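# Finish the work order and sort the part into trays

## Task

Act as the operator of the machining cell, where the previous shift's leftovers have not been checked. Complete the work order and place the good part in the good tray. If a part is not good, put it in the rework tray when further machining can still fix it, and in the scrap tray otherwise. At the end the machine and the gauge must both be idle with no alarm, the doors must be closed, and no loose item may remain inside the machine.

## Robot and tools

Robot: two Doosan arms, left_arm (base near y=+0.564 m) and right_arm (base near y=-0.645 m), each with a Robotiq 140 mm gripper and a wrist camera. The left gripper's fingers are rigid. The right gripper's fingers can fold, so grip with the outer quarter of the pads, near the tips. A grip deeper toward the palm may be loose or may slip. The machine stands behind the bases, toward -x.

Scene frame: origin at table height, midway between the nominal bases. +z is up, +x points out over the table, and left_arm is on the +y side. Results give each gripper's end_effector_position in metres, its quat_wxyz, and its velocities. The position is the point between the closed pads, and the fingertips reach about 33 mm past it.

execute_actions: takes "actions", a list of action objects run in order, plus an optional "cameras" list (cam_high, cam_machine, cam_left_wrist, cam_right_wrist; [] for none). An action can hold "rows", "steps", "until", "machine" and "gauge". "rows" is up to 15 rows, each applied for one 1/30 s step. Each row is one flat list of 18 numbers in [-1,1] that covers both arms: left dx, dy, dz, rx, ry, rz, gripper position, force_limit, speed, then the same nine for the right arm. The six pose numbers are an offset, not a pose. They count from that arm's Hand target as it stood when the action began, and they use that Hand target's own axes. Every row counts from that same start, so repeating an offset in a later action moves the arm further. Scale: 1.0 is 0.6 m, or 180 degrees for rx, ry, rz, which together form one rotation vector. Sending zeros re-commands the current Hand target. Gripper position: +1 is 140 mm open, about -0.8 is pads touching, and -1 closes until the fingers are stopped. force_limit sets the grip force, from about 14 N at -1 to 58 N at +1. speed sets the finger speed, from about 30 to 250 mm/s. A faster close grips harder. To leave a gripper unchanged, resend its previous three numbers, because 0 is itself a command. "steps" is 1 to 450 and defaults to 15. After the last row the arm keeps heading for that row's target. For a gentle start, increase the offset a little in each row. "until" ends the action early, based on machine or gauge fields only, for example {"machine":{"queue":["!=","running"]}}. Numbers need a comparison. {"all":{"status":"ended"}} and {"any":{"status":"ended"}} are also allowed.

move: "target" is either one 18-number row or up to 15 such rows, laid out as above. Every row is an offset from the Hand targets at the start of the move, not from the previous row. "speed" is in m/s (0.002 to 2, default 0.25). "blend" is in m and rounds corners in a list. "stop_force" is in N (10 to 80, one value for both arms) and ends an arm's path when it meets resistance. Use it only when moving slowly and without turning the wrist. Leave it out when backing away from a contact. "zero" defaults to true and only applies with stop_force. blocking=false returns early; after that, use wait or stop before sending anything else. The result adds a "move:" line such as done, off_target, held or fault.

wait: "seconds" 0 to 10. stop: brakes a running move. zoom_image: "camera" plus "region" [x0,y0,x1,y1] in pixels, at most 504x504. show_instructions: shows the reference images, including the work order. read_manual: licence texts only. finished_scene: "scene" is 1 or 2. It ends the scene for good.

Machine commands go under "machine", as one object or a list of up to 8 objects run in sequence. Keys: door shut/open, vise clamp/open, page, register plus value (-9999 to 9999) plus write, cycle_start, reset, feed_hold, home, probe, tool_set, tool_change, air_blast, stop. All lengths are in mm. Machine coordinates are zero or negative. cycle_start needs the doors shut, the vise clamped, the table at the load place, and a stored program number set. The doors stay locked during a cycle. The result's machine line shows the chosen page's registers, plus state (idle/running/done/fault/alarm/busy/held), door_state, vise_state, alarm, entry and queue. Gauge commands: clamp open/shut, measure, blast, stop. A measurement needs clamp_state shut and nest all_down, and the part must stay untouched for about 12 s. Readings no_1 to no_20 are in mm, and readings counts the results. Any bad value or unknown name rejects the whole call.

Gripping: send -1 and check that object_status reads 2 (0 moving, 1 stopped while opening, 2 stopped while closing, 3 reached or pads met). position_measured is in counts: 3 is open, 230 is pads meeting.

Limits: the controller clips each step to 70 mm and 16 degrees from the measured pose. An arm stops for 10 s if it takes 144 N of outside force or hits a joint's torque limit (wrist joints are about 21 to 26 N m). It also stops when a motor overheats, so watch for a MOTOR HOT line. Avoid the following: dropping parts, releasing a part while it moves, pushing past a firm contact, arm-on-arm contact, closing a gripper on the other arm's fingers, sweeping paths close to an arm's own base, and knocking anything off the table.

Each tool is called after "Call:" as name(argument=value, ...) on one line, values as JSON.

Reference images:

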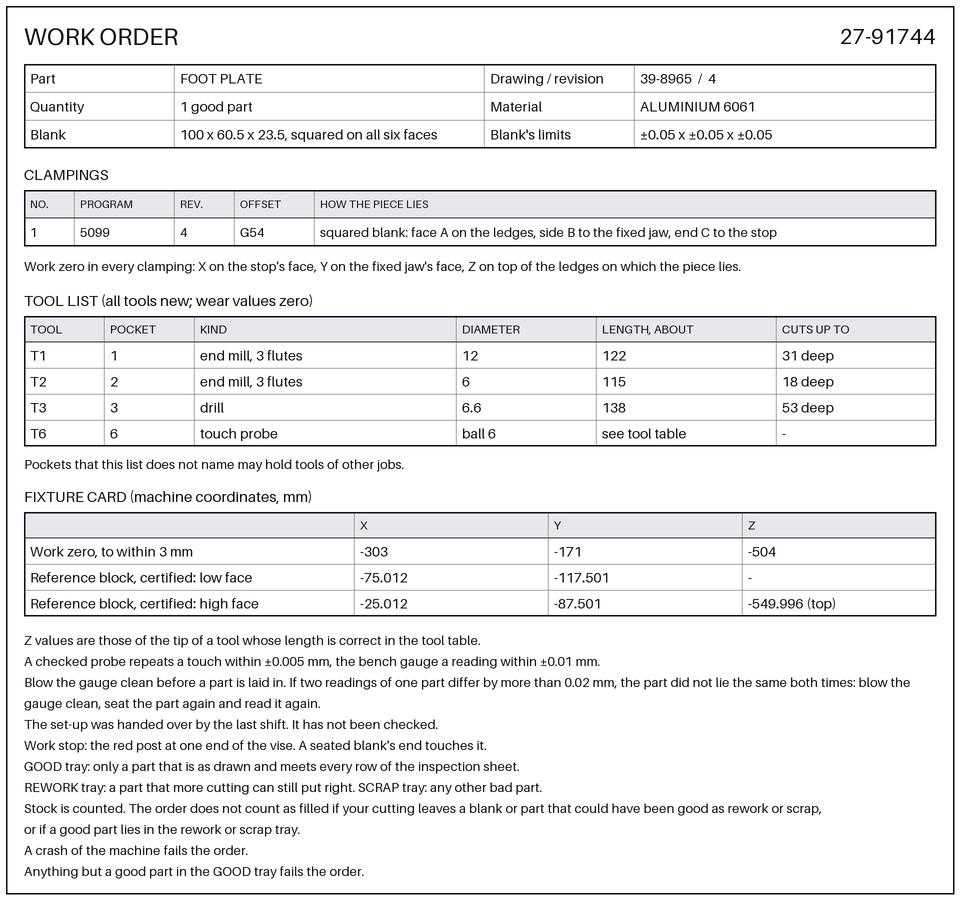

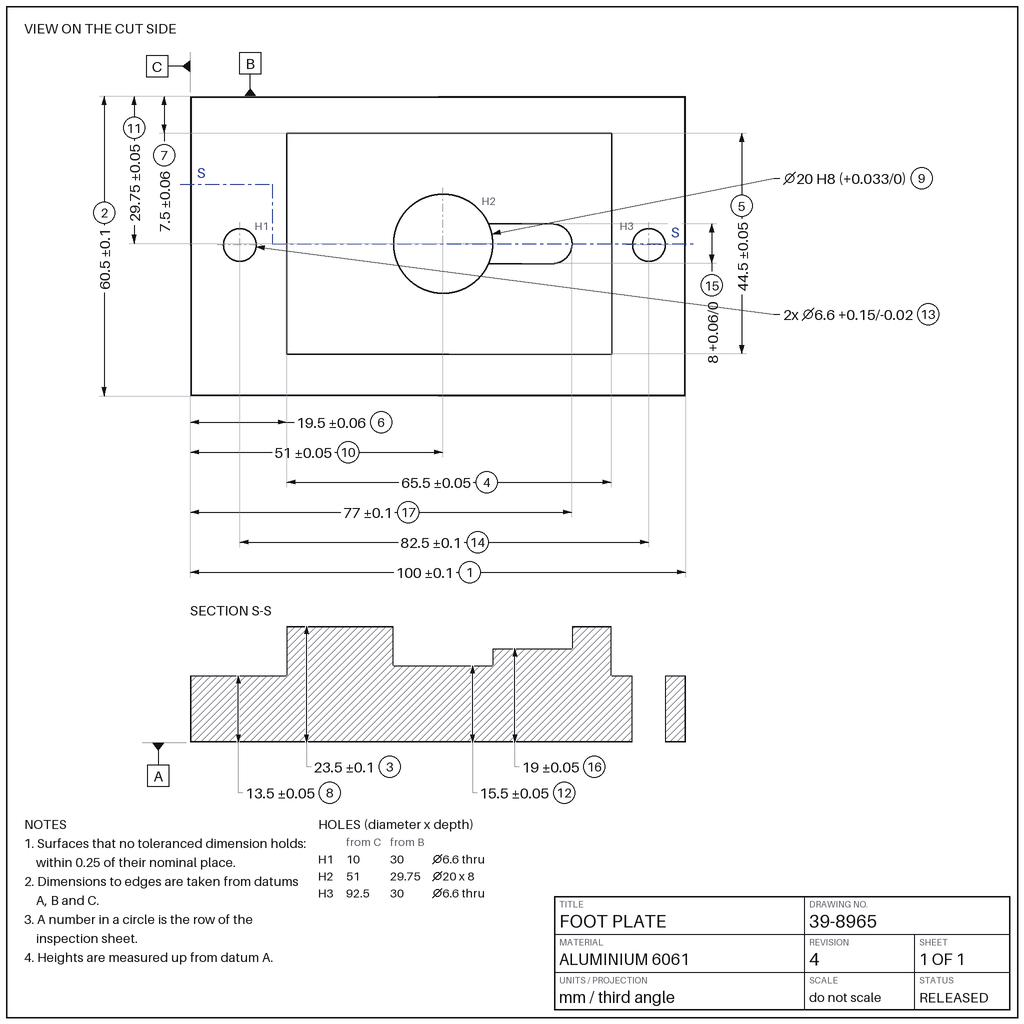

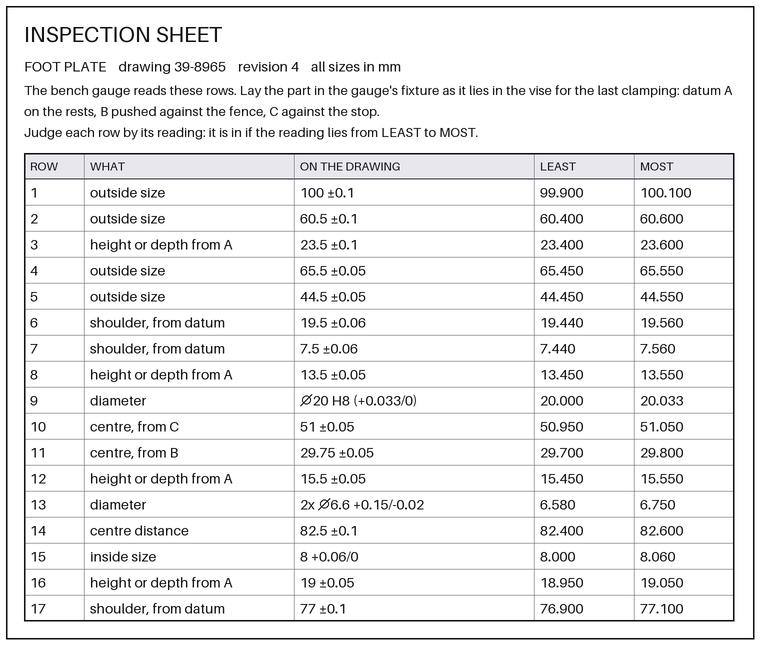

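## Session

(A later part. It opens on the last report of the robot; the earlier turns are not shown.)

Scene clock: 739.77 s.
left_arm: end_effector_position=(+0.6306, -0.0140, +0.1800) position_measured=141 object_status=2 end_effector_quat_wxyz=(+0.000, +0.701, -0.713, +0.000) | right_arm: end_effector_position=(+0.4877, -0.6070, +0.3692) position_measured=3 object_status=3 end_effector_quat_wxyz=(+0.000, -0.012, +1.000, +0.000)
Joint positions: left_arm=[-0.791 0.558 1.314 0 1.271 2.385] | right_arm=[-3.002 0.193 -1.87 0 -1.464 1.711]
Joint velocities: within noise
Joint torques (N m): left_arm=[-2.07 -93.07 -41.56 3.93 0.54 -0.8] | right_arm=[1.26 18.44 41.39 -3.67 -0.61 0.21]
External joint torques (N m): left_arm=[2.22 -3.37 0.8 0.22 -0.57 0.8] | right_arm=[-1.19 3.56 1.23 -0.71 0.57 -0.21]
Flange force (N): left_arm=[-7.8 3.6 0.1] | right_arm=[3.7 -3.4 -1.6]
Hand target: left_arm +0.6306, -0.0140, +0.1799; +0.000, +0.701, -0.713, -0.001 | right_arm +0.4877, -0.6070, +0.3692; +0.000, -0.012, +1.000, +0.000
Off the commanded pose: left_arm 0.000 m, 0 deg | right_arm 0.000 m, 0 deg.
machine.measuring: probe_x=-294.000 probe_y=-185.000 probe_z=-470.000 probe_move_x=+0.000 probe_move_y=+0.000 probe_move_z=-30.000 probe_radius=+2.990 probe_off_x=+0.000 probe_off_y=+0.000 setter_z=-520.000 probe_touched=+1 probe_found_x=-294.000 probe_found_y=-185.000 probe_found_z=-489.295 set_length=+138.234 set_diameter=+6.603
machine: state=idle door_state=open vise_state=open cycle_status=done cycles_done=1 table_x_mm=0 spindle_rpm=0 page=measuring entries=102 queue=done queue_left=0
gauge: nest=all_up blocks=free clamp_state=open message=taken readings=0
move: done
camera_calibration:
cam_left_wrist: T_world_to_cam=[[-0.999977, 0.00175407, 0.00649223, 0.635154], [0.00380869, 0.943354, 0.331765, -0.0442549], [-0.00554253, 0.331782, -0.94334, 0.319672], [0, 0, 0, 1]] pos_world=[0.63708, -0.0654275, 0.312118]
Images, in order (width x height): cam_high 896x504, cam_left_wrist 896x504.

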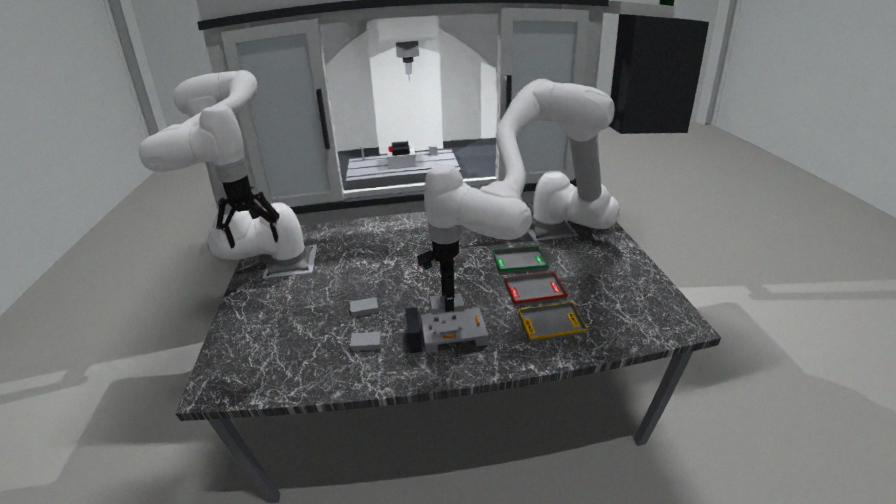

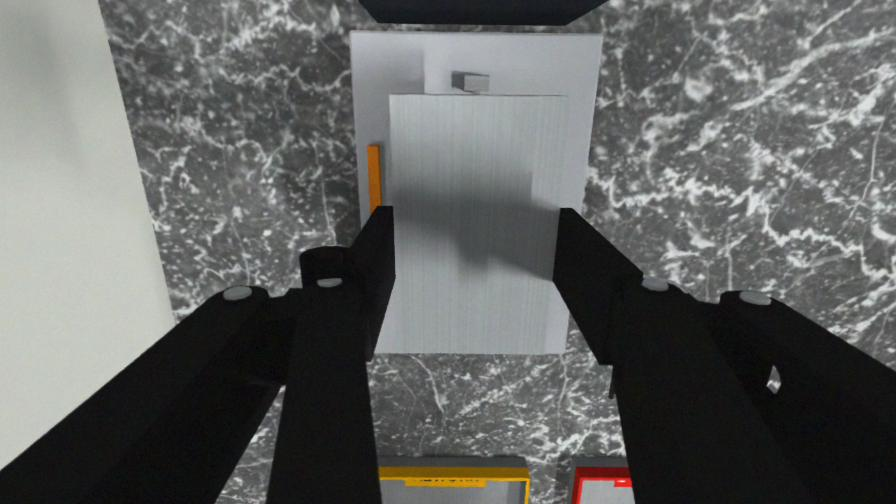

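Call:
move(target=[0,0.0033,0.1,0,0,0,-1,0,-1,0,0,0,0,0,0,1,1,1], speed=0.08, cameras=["cam_left_wrist"])

Call:
move(target=[0,0,0.055,0,0,0,-1,0,-1,0,0,0,0,0,0,1,1,1], speed=0.015, stop_force=12, cameras=["cam_high","cam_left_wrist"])

Call:
zoom_image(camera="cam_high", region=[380, 250, 520, 370])

Scene clock: 763.40 s.
left_arm: end_effector_position=(+0.6286, -0.0139, +0.1200) position_measured=141 object_status=2 end_effector_quat_wxyz=(+0.000, +0.701, -0.713, +0.000) | right_arm: end_effector_position=(+0.4877, -0.6070, +0.3692) position_measured=3 object_status=3 end_effector_quat_wxyz=(+0.000, -0.012, +1.000, +0.000)
Joint positions: left_arm=[-0.792 0.59 1.376 0 1.176 2.383] | right_arm=[-3.002 0.193 -1.87 0 -1.464 1.711]
Joint velocities: within noise
Joint torques (N m): left_arm=[-1.86 -95.36 -40.95 3.78 0.35 -0.73] | right_arm=[1.1 18.6 41.45 -3.69 -0.63 0.19]
External joint torques (N m): left_arm=[2.32 -2.72 1.37 0.26 -0.4 0.73] | right_arm=[-1.01 3.01 0.95 -0.67 0.58 -0.19]
Flange force (N): left_arm=[-7.8 3.6 0.1] | right_arm=[3.2 -2.9 -1.0]
Hand target: left_arm +0.6286, -0.0139, +0.1199; +0.000, +0.701, -0.713, -0.001 | right_arm +0.4877, -0.6070, +0.3692; +0.000, -0.012, +1.000, +0.000
Off the commanded pose: left_arm 0.000 m, 0 deg | right_arm 0.000 m, 0 deg.
machine.measuring: probe_x=-294.000 probe_y=-185.000 probe_z=-470.000 probe_move_x=+0.000 probe_move_y=+0.000 probe_move_z=-30.000 probe_radius=+2.990 probe_off_x=+0.000 probe_off_y=+0.000 setter_z=-520.000 probe_touched=+1 probe_found_x=-294.000 probe_found_y=-185.000 probe_found_z=-489.295 set_length=+138.234 set_diameter=+6.603
machine: state=idle door_state=open vise_state=open cycle_status=done cycles_done=1 table_x_mm=0 spindle_rpm=0 page=measuring entries=102 queue=done queue_left=0
gauge: nest=all_up blocks=free clamp_state=open message=taken readings=0
move: done
camera_calibration:
cam_left_wrist: T_world_to_cam=[[-0.999977, 0.00175441, 0.00649235, 0.633543], [0.00380905, 0.943354, 0.331765, -0.024436], [-0.00554253, 0.331782, -0.94334, 0.263027], [0, 0, 0, 1]] pos_world=[0.63508, -0.0653275, 0.252118]
Images, in order (width x height): cam_left_wrist 896x504.

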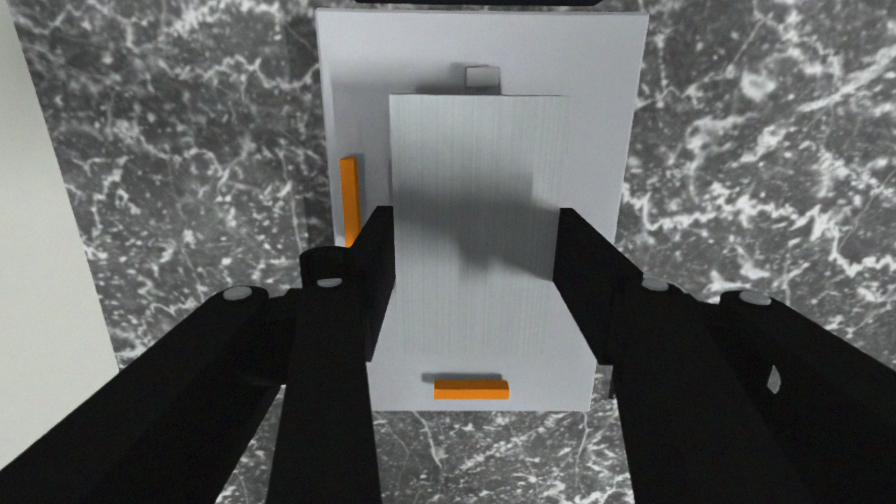

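Scene clock: 765.67 s.
left_arm: end_effector_position=(+0.6287, -0.0140, +0.0954) position_measured=141 object_status=2 end_effector_quat_wxyz=(+0.000, +0.701, -0.713, +0.000) | right_arm: end_effector_position=(+0.4877, -0.6070, +0.3692) position_measured=3 object_status=3 end_effector_quat_wxyz=(+0.000, -0.012, +1.000, +0.000)
Joint positions: left_arm=[-0.792 0.606 1.397 0 1.139 2.383] | right_arm=[-3.002 0.193 -1.87 0 -1.464 1.711]
Joint velocities: within noise
Joint torques (N m): left_arm=[1.86 -71.27 -27.71 4.72 -0.88 -0.75] | right_arm=[0.96 18.49 41.46 -3.64 -0.64 0.19]
External joint torques (N m): left_arm=[-1.94 -27.27 -11.12 -0.77 0.83 0.75] | right_arm=[-0.91 3.68 1.23 -0.75 0.59 -0.19]
Flange force (N): left_arm=[-6.7 9.7 -28.9] | right_arm=[4.0 -2.8 -1.6]
Hand target: left_arm +0.6287, -0.0140, +0.0954; +0.000, +0.701, -0.713, +0.000 (not the last commanded pose) | right_arm +0.4877, -0.6070, +0.3692; +0.000, -0.012, +1.000, +0.000
Off the commanded pose: left_arm 0.009 m, 0 deg | right_arm 0.000 m, 0 deg.
machine.measuring: probe_x=-294.000 probe_y=-185.000 probe_z=-470.000 probe_move_x=+0.000 probe_move_y=+0.000 probe_move_z=-30.000 probe_radius=+2.990 probe_off_x=+0.000 probe_off_y=+0.000 setter_z=-520.000 probe_touched=+1 probe_found_x=-294.000 probe_found_y=-185.000 probe_found_z=-489.295 set_length=+138.234 set_diameter=+6.603
machine: state=idle door_state=open vise_state=open cycle_status=done cycles_done=1 table_x_mm=0 spindle_rpm=0 page=measuring entries=102 queue=done queue_left=0
gauge: nest=some_down blocks=free clamp_state=open message=taken readings=0
move: contact (left_arm)
camera_calibration:
cam_left_wrist: T_world_to_cam=[[-0.999979, 0.00176311, 0.00617551, 0.633777], [0.00371048, 0.943459, 0.331467, -0.0161698], [-0.00524193, 0.331483, -0.943446, 0.239728], [0, 0, 0, 1]] pos_world=[0.63508, -0.0653277, 0.227616]
Images, in order (width x height): cam_high 896x504, cam_left_wrist 896x504.

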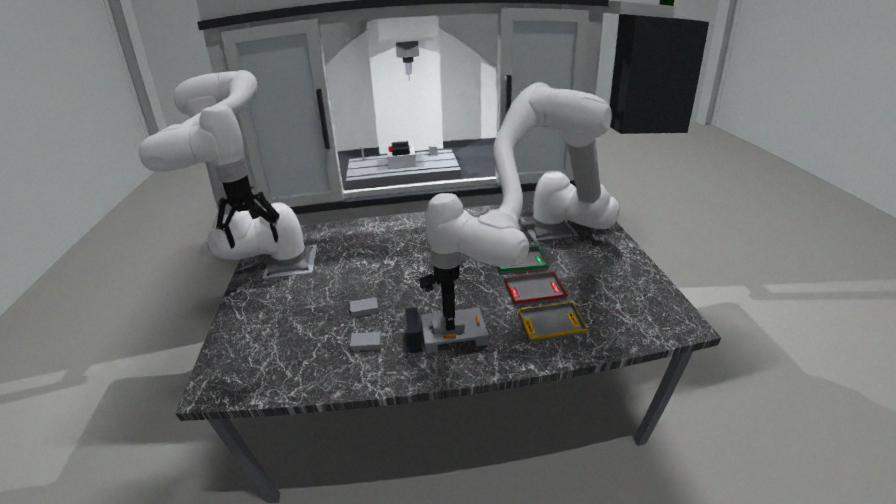

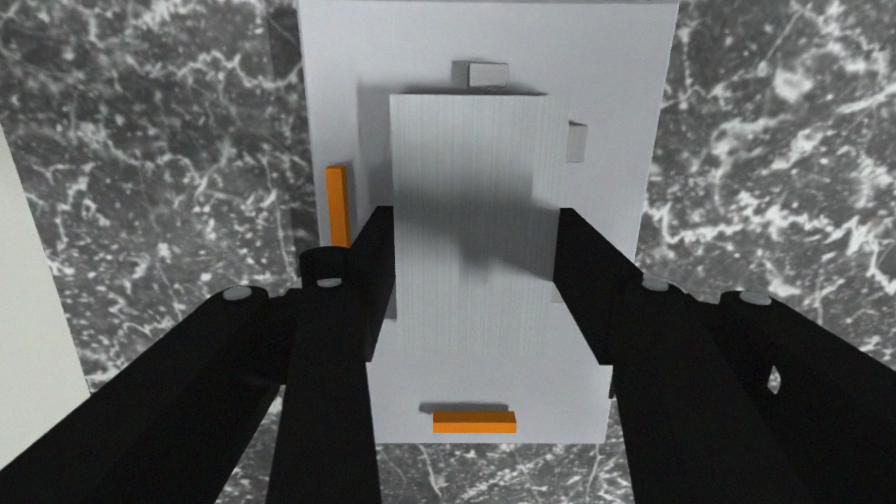

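Scaled by 3.600.

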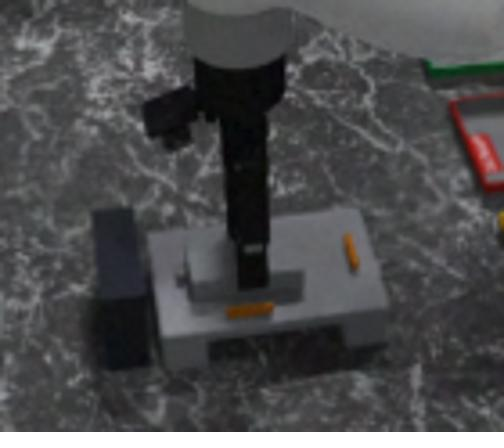

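Call:
execute_actions(actions=[{"rows":[[0,0,-0.0015,0,0,0,-1,0,-1,0,0,0,0,0,0,1,1,1]],"steps":20},{"rows":[[0,0,0,0,0,0,0.12,0,-1,0,0,0,0,0,0,1,1,1]],"steps":40}], cameras=["cam_left_wrist"])

Scene clock: 771.77 s.
left_arm: end_effector_position=(+0.6287, -0.0140, +0.0963) position_measured=114 object_status=3 end_effector_quat_wxyz=(+0.000, +0.701, -0.713, +0.000) | right_arm: end_effector_position=(+0.4877, -0.6070, +0.3692) position_measured=3 object_status=3 end_effector_quat_wxyz=(+0.000, -0.012, +1.000, +0.000)
Joint positions: left_arm=[-0.792 0.605 1.396 0 1.14 2.383] | right_arm=[-3.002 0.193 -1.87 0 -1.464 1.711]
Joint velocities: within noise
Joint torques (N m): left_arm=[-2.15 -92.72 -38.02 3.71 0.27 -0.72] | right_arm=[0.93 18.38 41.48 -3.65 -0.65 0.19]
External joint torques (N m): left_arm=[1.99 -5.77 -0.77 0.23 -0.31 0.72] | right_arm=[-0.94 3.73 1.03 -0.72 0.59 -0.19]
External joint torques at the end of the 1st action: left_arm=[1.45 -3.12 0.89 0.26 -0.33 0.72] | right_arm=[-0.93 3.14 1.03 -0.73 0.58 -0.2]
Flange force (N): left_arm=[-6.9 3.1 -4.1] | right_arm=[4.3 -2.8 -1.3]
Flange force at the end of the 1st action (N): left_arm=[-6.6 3.7 -0.9] | right_arm=[3.3 -2.8 -1.2]
Hand target: left_arm +0.6287, -0.0140, +0.0963; +0.000, +0.701, -0.713, +0.000 | right_arm +0.4877, -0.6070, +0.3692; +0.000, -0.012, +1.000, +0.000
Off the commanded pose: left_arm 0.000 m, 0 deg | right_arm 0.000 m, 0 deg.
machine.measuring: probe_x=-294.000 probe_y=-185.000 probe_z=-470.000 probe_move_x=+0.000 probe_move_y=+0.000 probe_move_z=-30.000 probe_radius=+2.990 probe_off_x=+0.000 probe_off_y=+0.000 setter_z=-520.000 probe_touched=+1 probe_found_x=-294.000 probe_found_y=-185.000 probe_found_z=-489.295 set_length=+138.234 set_diameter=+6.603
machine: state=idle door_state=open vise_state=open cycle_status=done cycles_done=1 table_x_mm=0 spindle_rpm=0 page=measuring entries=102 queue=done queue_left=0
gauge: nest=some_down blocks=free clamp_state=open message=taken readings=0
camera_calibration:
cam_left_wrist: T_world_to_cam=[[-0.999979, 0.00176348, 0.00617564, 0.633771], [0.00371088, 0.943459, 0.331467, -0.0164684], [-0.00524193, 0.331483, -0.943446, 0.240577], [0, 0, 0, 1]] pos_world=[0.63508, -0.0653277, 0.228516]
Images, in order (width x height): cam_left_wrist 896x504.

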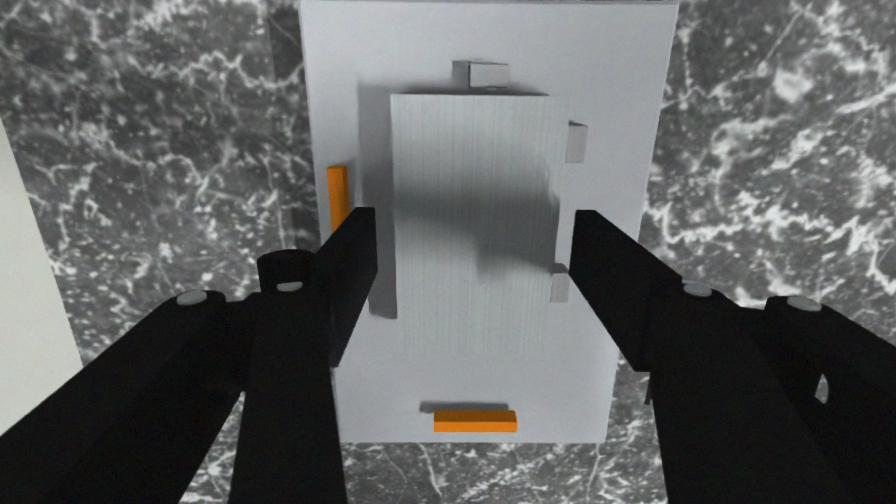

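Call:
move(target=[0,0,-0.15,0,0,0,0.12,0,-1,0,0,0,0,0,0,1,1,1], speed=0.12, cameras=[])

Call:
execute_actions(actions=[{"gauge":{"clamp":"shut"},"steps":150,"until":{"gauge":{"clamp_state":"shut"}}},{"machine":{"door":"shut"},"gauge":{"measure":true},"steps":420,"until":{"gauge":{"readings":[">",0]}}}], cameras=["cam_left_wrist"])

Scene clock: 776.30 s.
left_arm: end_effector_position=(+0.6287, -0.0140, +0.1862) position_measured=114 object_status=3 end_effector_quat_wxyz=(+0.000, +0.701, -0.713, +0.000) | right_arm: end_effector_position=(+0.4877, -0.6070, +0.3692) position_measured=3 object_status=3 end_effector_quat_wxyz=(+0.000, -0.012, +1.000, +0.000)
Joint positions: left_arm=[-0.792 0.553 1.311 0 1.279 2.383] | right_arm=[-3.002 0.193 -1.87 0 -1.464 1.711]
Joint velocities: within noise
Joint torques (N m): left_arm=[-1.68 -89.46 -39.78 3.85 0.25 -0.71] | right_arm=[0.81 18.24 41.49 -3.63 -0.64 0.18]
External joint torques (N m): left_arm=[2.23 -6.46 -1.06 0.33 -0.29 0.7] | right_arm=[-0.86 4.22 1.2 -0.75 0.59 -0.18]
Flange force (N): left_arm=[-7.7 3.6 -3.8] | right_arm=[5.0 -2.7 -1.7]
Hand target: left_arm +0.6287, -0.0140, +0.1863; +0.000, +0.701, -0.713, +0.000 | right_arm +0.4877, -0.6070, +0.3692; +0.000, -0.012, +1.000, +0.000
Off the commanded pose: left_arm 0.000 m, 0 deg | right_arm 0.000 m, 0 deg.
machine.measuring: probe_x=-294.000 probe_y=-185.000 probe_z=-470.000 probe_move_x=+0.000 probe_move_y=+0.000 probe_move_z=-30.000 probe_radius=+2.990 probe_off_x=+0.000 probe_off_y=+0.000 setter_z=-520.000 probe_touched=+1 probe_found_x=-294.000 probe_found_y=-185.000 probe_found_z=-489.295 set_length=+138.234 set_diameter=+6.603
machine: state=idle door_state=open vise_state=open cycle_status=done cycles_done=1 table_x_mm=0 spindle_rpm=0 page=measuring entries=102 queue=done queue_left=0
gauge: nest=some_down blocks=free clamp_state=open message=taken readings=0
move: done
No camera images: "cameras" was empty.

Scene clock: 779.77 s.
left_arm: end_effector_position=(+0.6287, -0.0140, +0.1863) position_measured=114 object_status=3 end_effector_quat_wxyz=(+0.000, +0.701, -0.713, +0.000) | right_arm: end_effector_position=(+0.4877, -0.6070, +0.3692) position_measured=3 object_status=3 end_effector_quat_wxyz=(+0.000, -0.012, +1.000, +0.000)
Joint positions: left_arm=[-0.792 0.553 1.311 0 1.279 2.383] | right_arm=[-3.002 0.193 -1.87 0 -1.464 1.711]
Joint velocities: within noise
Joint torques (N m): left_arm=[-1.76 -90.03 -39.74 3.85 0.19 -0.65] | right_arm=[0.83 18.35 41.49 -3.66 -0.66 0.19]
External joint torques (N m): left_arm=[1.98 -6.24 -1.33 0.33 -0.24 0.65] | right_arm=[-0.82 3.86 1.17 -0.73 0.61 -0.19]
External joint torques at the end of the 1st action: left_arm=[1.46 -6.14 -0.96 0.27 -0.33 0.69] | right_arm=[-1.15 3.45 1.11 -0.71 0.58 -0.19]
Flange force (N): left_arm=[-6.7 3.0 -4.1] | right_arm=[4.4 -2.6 -1.5]
Flange force at the end of the 1st action (N): left_arm=[-6.9 4.0 -3.5] | right_arm=[3.7 -3.3 -1.4]
Hand target: left_arm +0.6287, -0.0140, +0.1863; +0.000, +0.701, -0.713, +0.000 | right_arm +0.4877, -0.6070, +0.3692; +0.000, -0.012, +1.000, +0.000
Tool commands: left_gripper/position=+0.12 left_gripper/force_limit=+0.0 left_gripper/speed=-1.0 right_gripper/position=+1.0 right_gripper/force_limit=+1.0 right_gripper/speed=+1.0
Off the commanded pose: left_arm 0.000 m, 0 deg | right_arm 0.000 m, 0 deg.
machine.measuring: probe_x=-294.000 probe_y=-185.000 probe_z=-470.000 probe_move_x=+0.000 probe_move_y=+0.000 probe_move_z=-30.000 probe_radius=+2.990 probe_off_x=+0.000 probe_off_y=+0.000 setter_z=-520.000 probe_touched=+1 probe_found_x=-294.000 probe_found_y=-185.000 probe_found_z=-489.295 set_length=+138.234 set_diameter=+6.603
machine: state=idle door_state=between vise_state=open cycle_status=done cycles_done=1 table_x_mm=0 spindle_rpm=0 page=measuring entries=102 queue=running queue_left=0
gauge: nest=all_down blocks=all clamp_state=shut measure_answer=refused_part_not_seated message=taken readings=0 refusals=1
refused: action 1: gauge.measure: part_not_seated
camera_calibration:
cam_left_wrist: T_world_to_cam=[[-0.999979, 0.00176231, 0.00617581, 0.633215], [0.00371032, 0.943428, 0.331556, -0.0462362], [-0.00524212, 0.331572, -0.943415, 0.325517], [0, 0, 0, 1]] pos_world=[0.63508, -0.0654276, 0.318517]
Images, in order (width x height): cam_left_wrist 896x504.

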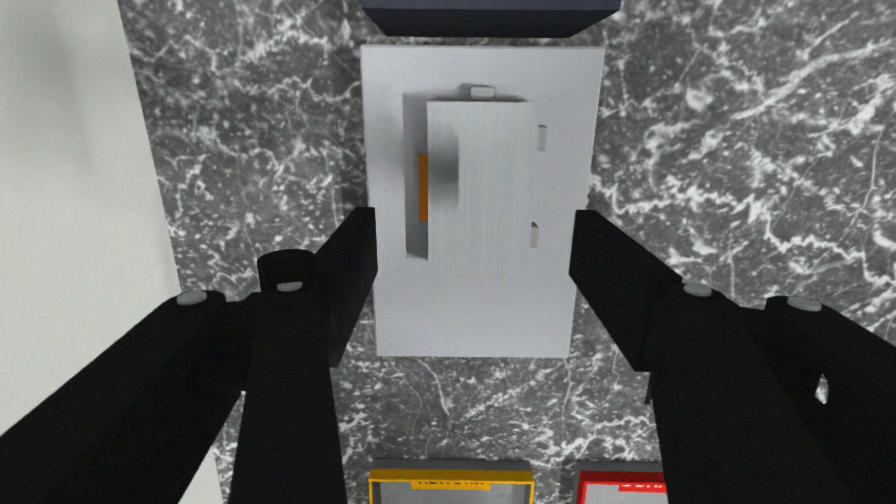

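Seated now (all down); measure twice.

Call:
execute_actions(actions=[{"gauge":{"measure":true},"steps":450,"until":{"gauge":{"readings":["=",1]}}}], cameras=[])

Call:
execute_actions(actions=[{"gauge":{"measure":true},"steps":450,"until":{"gauge":{"readings":["=",2]}}}], cameras=["cam_high"])

Call:
zoom_image(camera="cam_high", region=[480, 230, 600, 350])

Scene clock: 800.40 s.
left_arm: end_effector_position=(+0.6287, -0.0140, +0.1863) position_measured=114 object_status=3 end_effector_quat_wxyz=(+0.000, +0.701, -0.713, +0.000) | right_arm: end_effector_position=(+0.4877, -0.6070, +0.3692) position_measured=3 object_status=3 end_effector_quat_wxyz=(+0.000, -0.012, +1.000, +0.000)
Joint positions: left_arm=[-0.792 0.553 1.311 0 1.279 2.383] | right_arm=[-3.002 0.193 -1.87 0 -1.464 1.711]
Joint velocities: within noise
Joint torques (N m): left_arm=[-2.29 -89.52 -39.87 3.97 0.19 -0.84] | right_arm=[0.7 18.3 41.5 -3.64 -0.64 0.17]
External joint torques (N m): left_arm=[2.13 -6.5 -1.08 0.19 -0.24 0.84] | right_arm=[-0.66 3.79 0.99 -0.73 0.59 -0.17]
Flange force (N): left_arm=[-7.7 3.5 -3.9] | right_arm=[4.6 -2.2 -1.2]
Hand target: left_arm +0.6287, -0.0140, +0.1863; +0.000, +0.701, -0.713, +0.000 | right_arm +0.4877, -0.6070, +0.3692; +0.000, -0.012, +1.000, +0.000
Tool commands: left_gripper/position=+0.12 left_gripper/force_limit=+0.0 left_gripper/speed=-1.0 right_gripper/position=+1.0 right_gripper/force_limit=+1.0 right_gripper/speed=+1.0
Off the commanded pose: left_arm 0.000 m, 0 deg | right_arm 0.000 m, 0 deg.
machine.measuring: probe_x=-294.000 probe_y=-185.000 probe_z=-470.000 probe_move_x=+0.000 probe_move_y=+0.000 probe_move_z=-30.000 probe_radius=+2.990 probe_off_x=+0.000 probe_off_y=+0.000 setter_z=-520.000 probe_touched=+1 probe_found_x=-294.000 probe_found_y=-185.000 probe_found_z=-489.295 set_length=+138.234 set_diameter=+6.603
machine: state=idle door_state=shut vise_state=open cycle_status=done cycles_done=1 table_x_mm=0 spindle_rpm=0 page=measuring entries=102 queue=done queue_left=0
gauge: nest=all_down blocks=all clamp_state=shut message=taken readings=1 no_1=100.027 no_2=60.487 no_3=23.475 no_4=65.503 no_5=44.498 no_6=19.498 no_7=7.502 no_8=13.505 no_9=20.014 no_10=50.996 no_11=29.750 no_12=15.503 no_13=6.600 no_14=82.501 no_15=8.031 no_16=18.996 no_17=76.992 refusals=1
No camera images: "cameras" was empty.

Scene clock: 812.60 s.
left_arm: end_effector_position=(+0.6287, -0.0140, +0.1863) position_measured=114 object_status=3 end_effector_quat_wxyz=(+0.000, +0.701, -0.713, +0.000) | right_arm: end_effector_position=(+0.4877, -0.6070, +0.3692) position_measured=3 object_status=3 end_effector_quat_wxyz=(+0.000, -0.012, +1.000, +0.000)
Joint positions: left_arm=[-0.792 0.553 1.311 0 1.279 2.383] | right_arm=[-3.002 0.193 -1.87 0 -1.464 1.711]
Joint velocities: within noise
Joint torques (N m): left_arm=[-2.22 -90 -40.02 3.87 0.24 -0.7] | right_arm=[0.82 18.53 41.42 -3.6 -0.66 0.17]
External joint torques (N m): left_arm=[2.45 -6.1 -0.91 0.3 -0.28 0.7] | right_arm=[-0.75 3.57 1.09 -0.77 0.62 -0.17]
Flange force (N): left_arm=[-7.7 3.3 -3.5] | right_arm=[4.0 -2.4 -1.3]
Hand target: left_arm +0.6287, -0.0140, +0.1863; +0.000, +0.701, -0.713, +0.000 | right_arm +0.4877, -0.6070, +0.3692; +0.000, -0.012, +1.000, +0.000
Tool commands: left_gripper/position=+0.12 left_gripper/force_limit=+0.0 left_gripper/speed=-1.0 right_gripper/position=+1.0 right_gripper/force_limit=+1.0 right_gripper/speed=+1.0
Off the commanded pose: left_arm 0.000 m, 0 deg | right_arm 0.000 m, 0 deg.
machine.measuring: probe_x=-294.000 probe_y=-185.000 probe_z=-470.000 probe_move_x=+0.000 probe_move_y=+0.000 probe_move_z=-30.000 probe_radius=+2.990 probe_off_x=+0.000 probe_off_y=+0.000 setter_z=-520.000 probe_touched=+1 probe_found_x=-294.000 probe_found_y=-185.000 probe_found_z=-489.295 set_length=+138.234 set_diameter=+6.603
machine: state=idle door_state=shut vise_state=open cycle_status=done cycles_done=1 table_x_mm=0 spindle_rpm=0 page=measuring entries=102 queue=done queue_left=0
gauge: nest=all_down blocks=all clamp_state=shut message=taken readings=2 no_1=100.027 no_2=60.486 no_3=23.480 no_4=65.500 no_5=44.501 no_6=19.498 no_7=7.501 no_8=13.500 no_9=20.017 no_10=51.000 no_11=29.753 no_12=15.506 no_13=6.601 no_14=82.501 no_15=8.028 no_16=18.996 no_17=76.988 refusals=1
Images, in order (width x height): cam_high 896x504.

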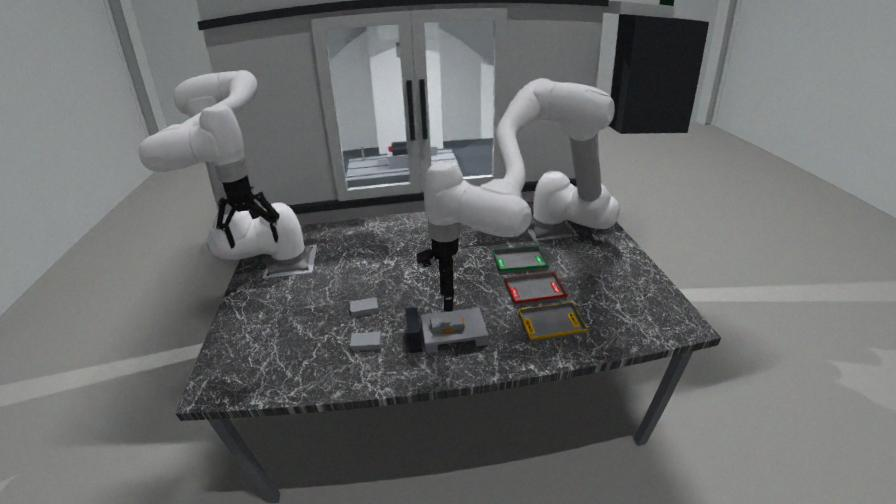

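Scaled by 4.200.

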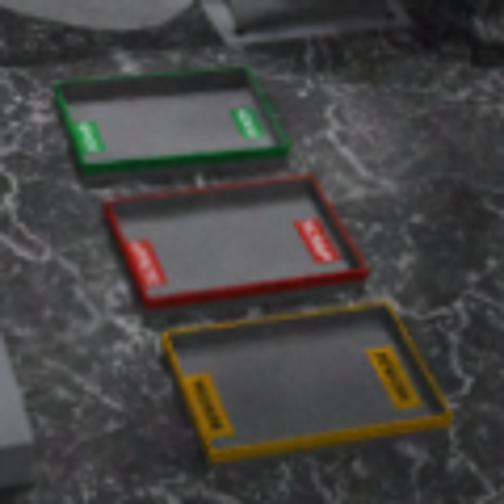

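Call:
execute_actions(actions=[{"gauge":{"clamp":"open"},"rows":[[0,0.0125,0,0,0,0,0.28,0,-1,0,0,0,0,0,0,1,1,1]],"steps":60,"until":{"gauge":{"clamp_state":"open"}}}], cameras=[])

Call:
move(target=[0,0,0.1,0,0,0,0.28,0,-1,0,0,0,0,0,0,1,1,1], speed=0.1, cameras=["cam_left_wrist"])

Scene clock: 827.57 s.
left_arm: end_effector_position=(+0.6212, -0.0139, +0.1863) position_measured=94 object_status=3 end_effector_quat_wxyz=(+0.000, +0.701, -0.713, +0.000) | right_arm: end_effector_position=(+0.4877, -0.6070, +0.3692) position_measured=3 object_status=3 end_effector_quat_wxyz=(+0.000, -0.012, +1.000, +0.000)
Joint positions: left_arm=[-0.798 0.544 1.325 0 1.273 2.377] | right_arm=[-3.002 0.193 -1.87 0 -1.464 1.711]
Joint velocities: within noise
Joint torques (N m): left_arm=[-2.54 -89.05 -39.95 3.93 0.3 -0.76] | right_arm=[0.8 18.45 41.51 -3.66 -0.63 0.19]
External joint torques (N m): left_arm=[2.63 -6.01 -0.88 0.23 -0.35 0.76] | right_arm=[-0.76 3.95 1.01 -0.71 0.57 -0.19]
Flange force (N): left_arm=[-7.9 3.0 -3.3] | right_arm=[4.8 -2.5 -1.3]
Hand target: left_arm +0.6212, -0.0139, +0.1863; +0.000, +0.701, -0.713, +0.000 | right_arm +0.4877, -0.6070, +0.3692; +0.000, -0.012, +1.000, +0.000
Off the commanded pose: left_arm 0.000 m, 0 deg | right_arm 0.000 m, 0 deg.
machine.measuring: probe_x=-294.000 probe_y=-185.000 probe_z=-470.000 probe_move_x=+0.000 probe_move_y=+0.000 probe_move_z=-30.000 probe_radius=+2.990 probe_off_x=+0.000 probe_off_y=+0.000 setter_z=-520.000 probe_touched=+1 probe_found_x=-294.000 probe_found_y=-185.000 probe_found_z=-489.295 set_length=+138.234 set_diameter=+6.603
machine: state=idle door_state=shut vise_state=open cycle_status=done cycles_done=1 table_x_mm=0 spindle_rpm=0 page=measuring entries=102 queue=done queue_left=0
gauge: nest=all_down blocks=all clamp_state=between message=taken readings=2 no_1=100.027 no_2=60.486 no_3=23.480 no_4=65.500 no_5=44.501 no_6=19.498 no_7=7.501 no_8=13.500 no_9=20.017 no_10=51.000 no_11=29.753 no_12=15.506 no_13=6.601 no_14=82.501 no_15=8.028 no_16=18.996 no_17=76.988 refusals=1
No camera images: "cameras" was empty.

Scene clock: 828.57 s.
left_arm: end_effector_position=(+0.6212, -0.0139, +0.1264) position_measured=94 object_status=3 end_effector_quat_wxyz=(+0.000, +0.701, -0.713, +0.000) | right_arm: end_effector_position=(+0.4877, -0.6070, +0.3692) position_measured=3 object_status=3 end_effector_quat_wxyz=(+0.000, -0.012, +1.000, +0.000)
Joint positions: left_arm=[-0.798 0.577 1.385 0 1.18 2.377] | right_arm=[-3.002 0.193 -1.87 0 -1.464 1.711]
Joint velocities: within noise
Joint torques (N m): left_arm=[-1.88 -91.04 -38.1 3.79 0.07 -0.68] | right_arm=[1.03 18.43 41.53 -3.65 -0.63 0.18]
External joint torques (N m): left_arm=[1.82 -6.09 -1.69 0.25 -0.12 0.68] | right_arm=[-0.97 3.66 1.07 -0.73 0.58 -0.18]
Flange force (N): left_arm=[-5.5 1.8 -5.1] | right_arm=[4.2 -2.9 -1.4]
Hand target: left_arm +0.6212, -0.0139, +0.1263; +0.000, +0.701, -0.713, +0.000 | right_arm +0.4877, -0.6070, +0.3692; +0.000, -0.012, +1.000, +0.000
Off the commanded pose: left_arm 0.000 m, 0 deg | right_arm 0.000 m, 0 deg.
machine.measuring: probe_x=-294.000 probe_y=-185.000 probe_z=-470.000 probe_move_x=+0.000 probe_move_y=+0.000 probe_move_z=-30.000 probe_radius=+2.990 probe_off_x=+0.000 probe_off_y=+0.000 setter_z=-520.000 probe_touched=+1 probe_found_x=-294.000 probe_found_y=-185.000 probe_found_z=-489.295 set_length=+138.234 set_diameter=+6.603
machine: state=idle door_state=shut vise_state=open cycle_status=done cycles_done=1 table_x_mm=0 spindle_rpm=0 page=measuring entries=102 queue=done queue_left=0
gauge: nest=all_down blocks=all clamp_state=between message=taken readings=2 no_1=100.027 no_2=60.486 no_3=23.480 no_4=65.500 no_5=44.501 no_6=19.498 no_7=7.501 no_8=13.500 no_9=20.017 no_10=51.000 no_11=29.753 no_12=15.506 no_13=6.601 no_14=82.501 no_15=8.028 no_16=18.996 no_17=76.988 refusals=1
move: done
camera_calibration:
cam_left_wrist: T_world_to_cam=[[-0.999979, 0.00176348, 0.00617564, 0.626085], [0.00371088, 0.943459, 0.331467, -0.0265121], [-0.00524193, 0.331483, -0.943446, 0.268902], [0, 0, 0, 1]] pos_world=[0.62758, -0.0652277, 0.258616]
Images, in order (width x height): cam_left_wrist 896x504.

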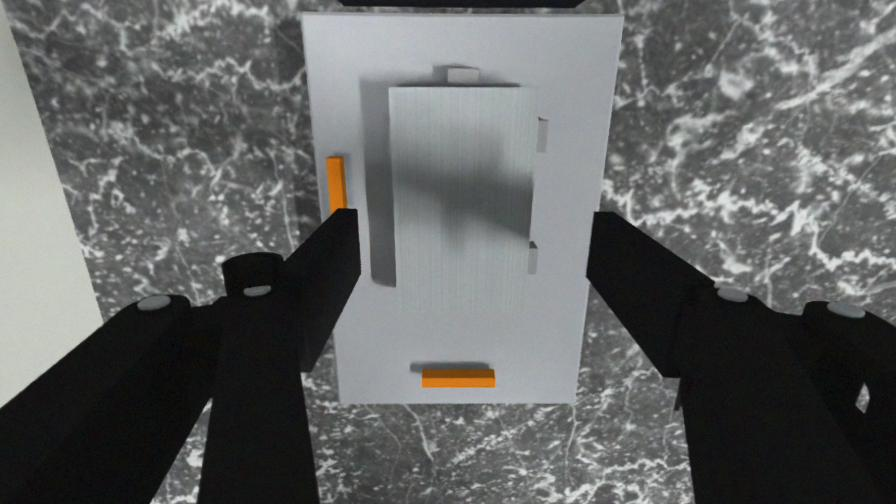

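Call:
move(target=[[0.0083,-0.0067,0.0,0,0,0,0.28,0,-1,0,0,0,0,0,0,1,1,1],[0.0083,-0.0067,0.049,0,0,0,0.28,0,-1,0,0,0,0,0,0,1,1,1]], speed=0.03, stop_force=15, cameras=["cam_left_wrist"])

Call:
execute_actions(actions=[{"rows":[[0,0,0,0,0,0,-1,0,-1,0,0,0,0,0,0,1,1,1]],"steps":80}], cameras=["cam_left_wrist"])

Scene clock: 839.13 s.
left_arm: end_effector_position=(+0.6251, -0.0189, +0.0969) position_measured=94 object_status=3 end_effector_quat_wxyz=(+0.000, +0.701, -0.713, +0.000) | right_arm: end_effector_position=(+0.4877, -0.6070, +0.3692) position_measured=3 object_status=3 end_effector_quat_wxyz=(+0.000, -0.012, +1.000, +0.000)
Joint positions: left_arm=[-0.799 0.606 1.394 0 1.142 2.376] | right_arm=[-3.002 0.193 -1.87 0 -1.464 1.711]
Joint velocities: within noise
Joint torques (N m): left_arm=[-2.48 -92.86 -37.94 3.77 0.22 -0.72] | right_arm=[0.82 18.7 41.55 -3.63 -0.67 0.17]
External joint torques (N m): left_arm=[2.03 -5.78 -0.93 0.18 -0.26 0.72] | right_arm=[-0.73 3.36 1.07 -0.74 0.63 -0.17]
Flange force (N): left_arm=[-6.6 2.7 -4.3] | right_arm=[3.7 -2.3 -1.2]
Hand target: left_arm +0.6251, -0.0189, +0.0969; +0.000, +0.701, -0.713, +0.000 | right_arm +0.4877, -0.6070, +0.3692; +0.000, -0.012, +1.000, +0.000
Off the commanded pose: left_arm 0.000 m, 0 deg | right_arm 0.000 m, 0 deg.
machine.measuring: probe_x=-294.000 probe_y=-185.000 probe_z=-470.000 probe_move_x=+0.000 probe_move_y=+0.000 probe_move_z=-30.000 probe_radius=+2.990 probe_off_x=+0.000 probe_off_y=+0.000 setter_z=-520.000 probe_touched=+1 probe_found_x=-294.000 probe_found_y=-185.000 probe_found_z=-489.295 set_length=+138.234 set_diameter=+6.603
machine: state=idle door_state=shut vise_state=open cycle_status=done cycles_done=1 table_x_mm=0 spindle_rpm=0 page=measuring entries=102 queue=done queue_left=0
gauge: nest=all_down blocks=all clamp_state=open message=taken readings=2 no_1=100.027 no_2=60.486 no_3=23.480 no_4=65.500 no_5=44.501 no_6=19.498 no_7=7.501 no_8=13.500 no_9=20.017 no_10=51.000 no_11=29.753 no_12=15.506 no_13=6.601 no_14=82.501 no_15=8.028 no_16=18.996 no_17=76.988 refusals=1
move: done
camera_calibration:
cam_left_wrist: T_world_to_cam=[[-0.999979, 0.00176231, 0.00617581, 0.630176], [0.00371032, 0.943428, 0.331556, -0.0120201], [-0.00524212, 0.331572, -0.943415, 0.242654], [0, 0, 0, 1]] pos_world=[0.63148, -0.0702276, 0.229017]
Images, in order (width x height): cam_left_wrist 896x504.

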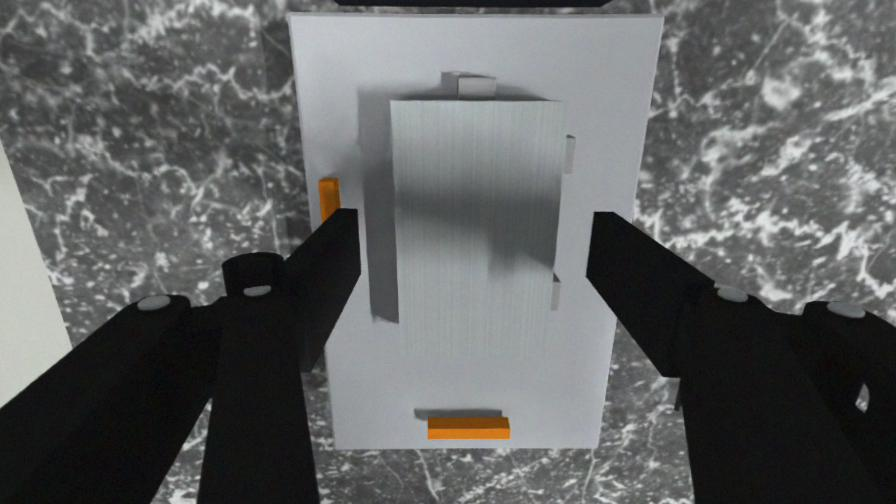

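Scene clock: 842.00 s.
left_arm: end_effector_position=(+0.6251, -0.0189, +0.0969) position_measured=141 object_status=2 end_effector_quat_wxyz=(+0.000, +0.701, -0.713, +0.000) | right_arm: end_effector_position=(+0.4877, -0.6070, +0.3692) position_measured=3 object_status=3 end_effector_quat_wxyz=(+0.000, -0.012, +1.000, +0.000)
Joint positions: left_arm=[-0.799 0.606 1.394 0 1.142 2.376] | right_arm=[-3.002 0.193 -1.87 0 -1.464 1.711]
Joint velocities: within noise
Joint torques (N m): left_arm=[-2.12 -77.37 -31.22 4.02 -1.12 -0.33] | right_arm=[0.99 18.39 41.48 -3.62 -0.64 0.19]
External joint torques (N m): left_arm=[2.22 -21.32 -7.61 -0.06 1.08 0.33] | right_arm=[-0.96 3.77 1.28 -0.77 0.59 -0.19]
Flange force (N): left_arm=[-9.7 6.5 -22.3] | right_arm=[4.1 -2.9 -1.7]
Hand target: left_arm +0.6251, -0.0189, +0.0969; +0.000, +0.701, -0.713, +0.000 | right_arm +0.4877, -0.6070, +0.3692; +0.000, -0.012, +1.000, +0.000
Off the commanded pose: left_arm 0.000 m, 0 deg | right_arm 0.000 m, 0 deg.
machine.measuring: probe_x=-294.000 probe_y=-185.000 probe_z=-470.000 probe_move_x=+0.000 probe_move_y=+0.000 probe_move_z=-30.000 probe_radius=+2.990 probe_off_x=+0.000 probe_off_y=+0.000 setter_z=-520.000 probe_touched=+1 probe_found_x=-294.000 probe_found_y=-185.000 probe_found_z=-489.295 set_length=+138.234 set_diameter=+6.603
machine: state=idle door_state=shut vise_state=open cycle_status=done cycles_done=1 table_x_mm=0 spindle_rpm=0 page=measuring entries=102 queue=done queue_left=0
gauge: nest=some_down blocks=stop clamp_state=open message=taken readings=2 no_1=100.027 no_2=60.486 no_3=23.480 no_4=65.500 no_5=44.501 no_6=19.498 no_7=7.501 no_8=13.500 no_9=20.017 no_10=51.000 no_11=29.753 no_12=15.506 no_13=6.601 no_14=82.501 no_15=8.028 no_16=18.996 no_17=76.988 refusals=1
camera_calibration:
cam_left_wrist: T_world_to_cam=[[-0.999979, 0.00176231, 0.00617581, 0.630176], [0.00371032, 0.943428, 0.331556, -0.0120201], [-0.00524212, 0.331572, -0.943415, 0.242654], [0, 0, 0, 1]] pos_world=[0.63148, -0.0702276, 0.229017]
Images, in order (width x height): cam_left_wrist 896x504.

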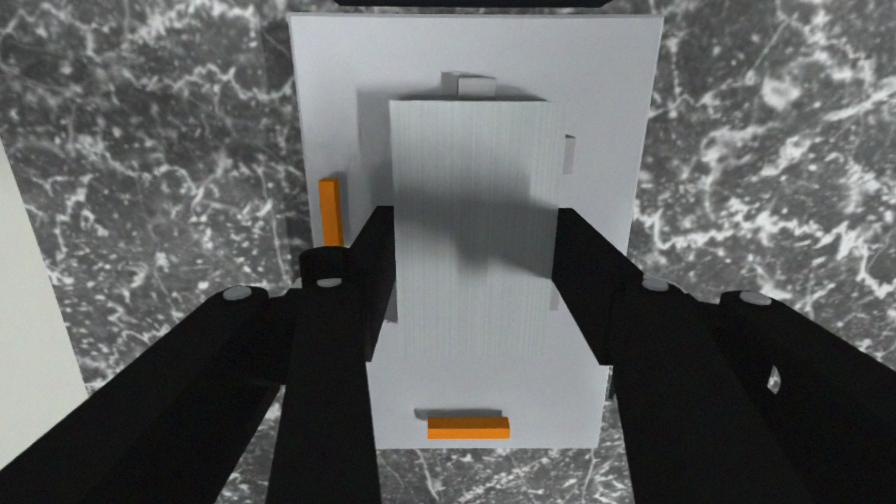

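Call:
move(target=[[0,0,-0.1,0,0,0,-1,0,-1,0,0,0,0,0,0,1,1,1],[0,0,-0.2667,0,0,0,-1,0,-1,0,0,0,0,0,0,1,1,1],[-0.5895,0.632,-0.2667,0,0,0,-1,0,-1,0,0,0,0,0,0,1,1,1]], speed=[0.05,0.2,0.2], blend=[0.01,0.05,0], cameras=["cam_left_wrist","cam_high"])

Scene clock: 858.37 s.
left_arm: end_effector_position=(+0.2524, +0.3414, +0.2572) position_measured=141 object_status=2 end_effector_quat_wxyz=(+0.000, +0.701, -0.713, +0.000) | right_arm: end_effector_position=(+0.4877, -0.6070, +0.3692) position_measured=3 object_status=3 end_effector_quat_wxyz=(+0.000, -0.012, +1.000, +0.000)
Joint positions: left_arm=[-0.822 -0.321 2.166 0 1.298 2.354] | right_arm=[-3.002 0.193 -1.87 0 -1.464 1.711]
Joint velocities: within noise
Joint torques (N m): left_arm=[-1.74 -5.01 -42.42 3.92 -0.02 -0.74] | right_arm=[1.25 18.29 41.42 -3.63 -0.64 0.2]
External joint torques (N m): left_arm=[1.69 -2.58 1.2 0.28 -0.02 0.74] | right_arm=[-1.18 3.7 1.17 -0.74 0.59 -0.2]
Flange force (N): left_arm=[-9.0 -0.2 0.5] | right_arm=[4.0 -3.4 -1.5]
Hand target: left_arm +0.2524, +0.3414, +0.2572; +0.000, +0.701, -0.713, +0.000 | right_arm +0.4877, -0.6070, +0.3692; +0.000, -0.012, +1.000, +0.000
Off the commanded pose: left_arm 0.000 m, 0 deg | right_arm 0.000 m, 0 deg.
machine.measuring: probe_x=-294.000 probe_y=-185.000 probe_z=-470.000 probe_move_x=+0.000 probe_move_y=+0.000 probe_move_z=-30.000 probe_radius=+2.990 probe_off_x=+0.000 probe_off_y=+0.000 setter_z=-520.000 probe_touched=+1 probe_found_x=-294.000 probe_found_y=-185.000 probe_found_z=-489.295 set_length=+138.234 set_diameter=+6.603
machine: state=idle door_state=shut vise_state=open cycle_status=done cycles_done=1 table_x_mm=0 spindle_rpm=0 page=measuring entries=102 queue=done queue_left=0
gauge: nest=all_up blocks=free clamp_state=open message=taken readings=2 no_1=100.027 no_2=60.486 no_3=23.480 no_4=65.500 no_5=44.501 no_6=19.498 no_7=7.501 no_8=13.500 no_9=20.017 no_10=51.000 no_11=29.753 no_12=15.506 no_13=6.601 no_14=82.501 no_15=8.028 no_16=18.996 no_17=76.988 refusals=1
move: done
camera_calibration:
cam_left_wrist: T_world_to_cam=[[-0.999979, 0.00172942, 0.00626965, 0.255831], [0.0037099, 0.94346, 0.331467, -0.403616], [-0.00534192, 0.331483, -0.943446, 0.272655], [0, 0, 0, 1]] pos_world=[0.25878, 0.289972, 0.389417]
Images, in order (width x height): cam_high 896x504, cam_left_wrist 896x504.

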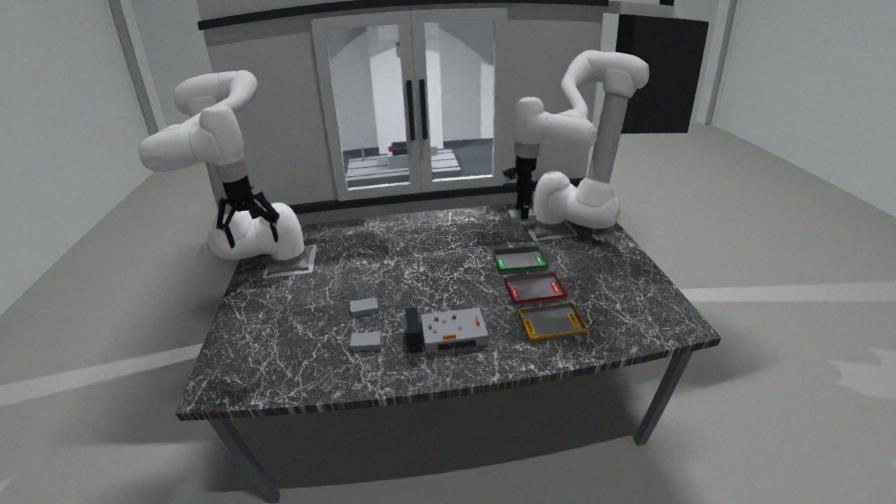

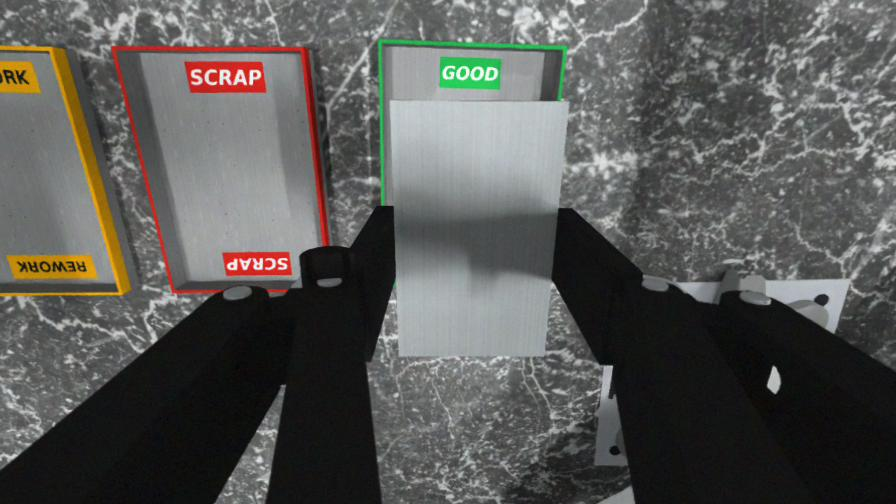

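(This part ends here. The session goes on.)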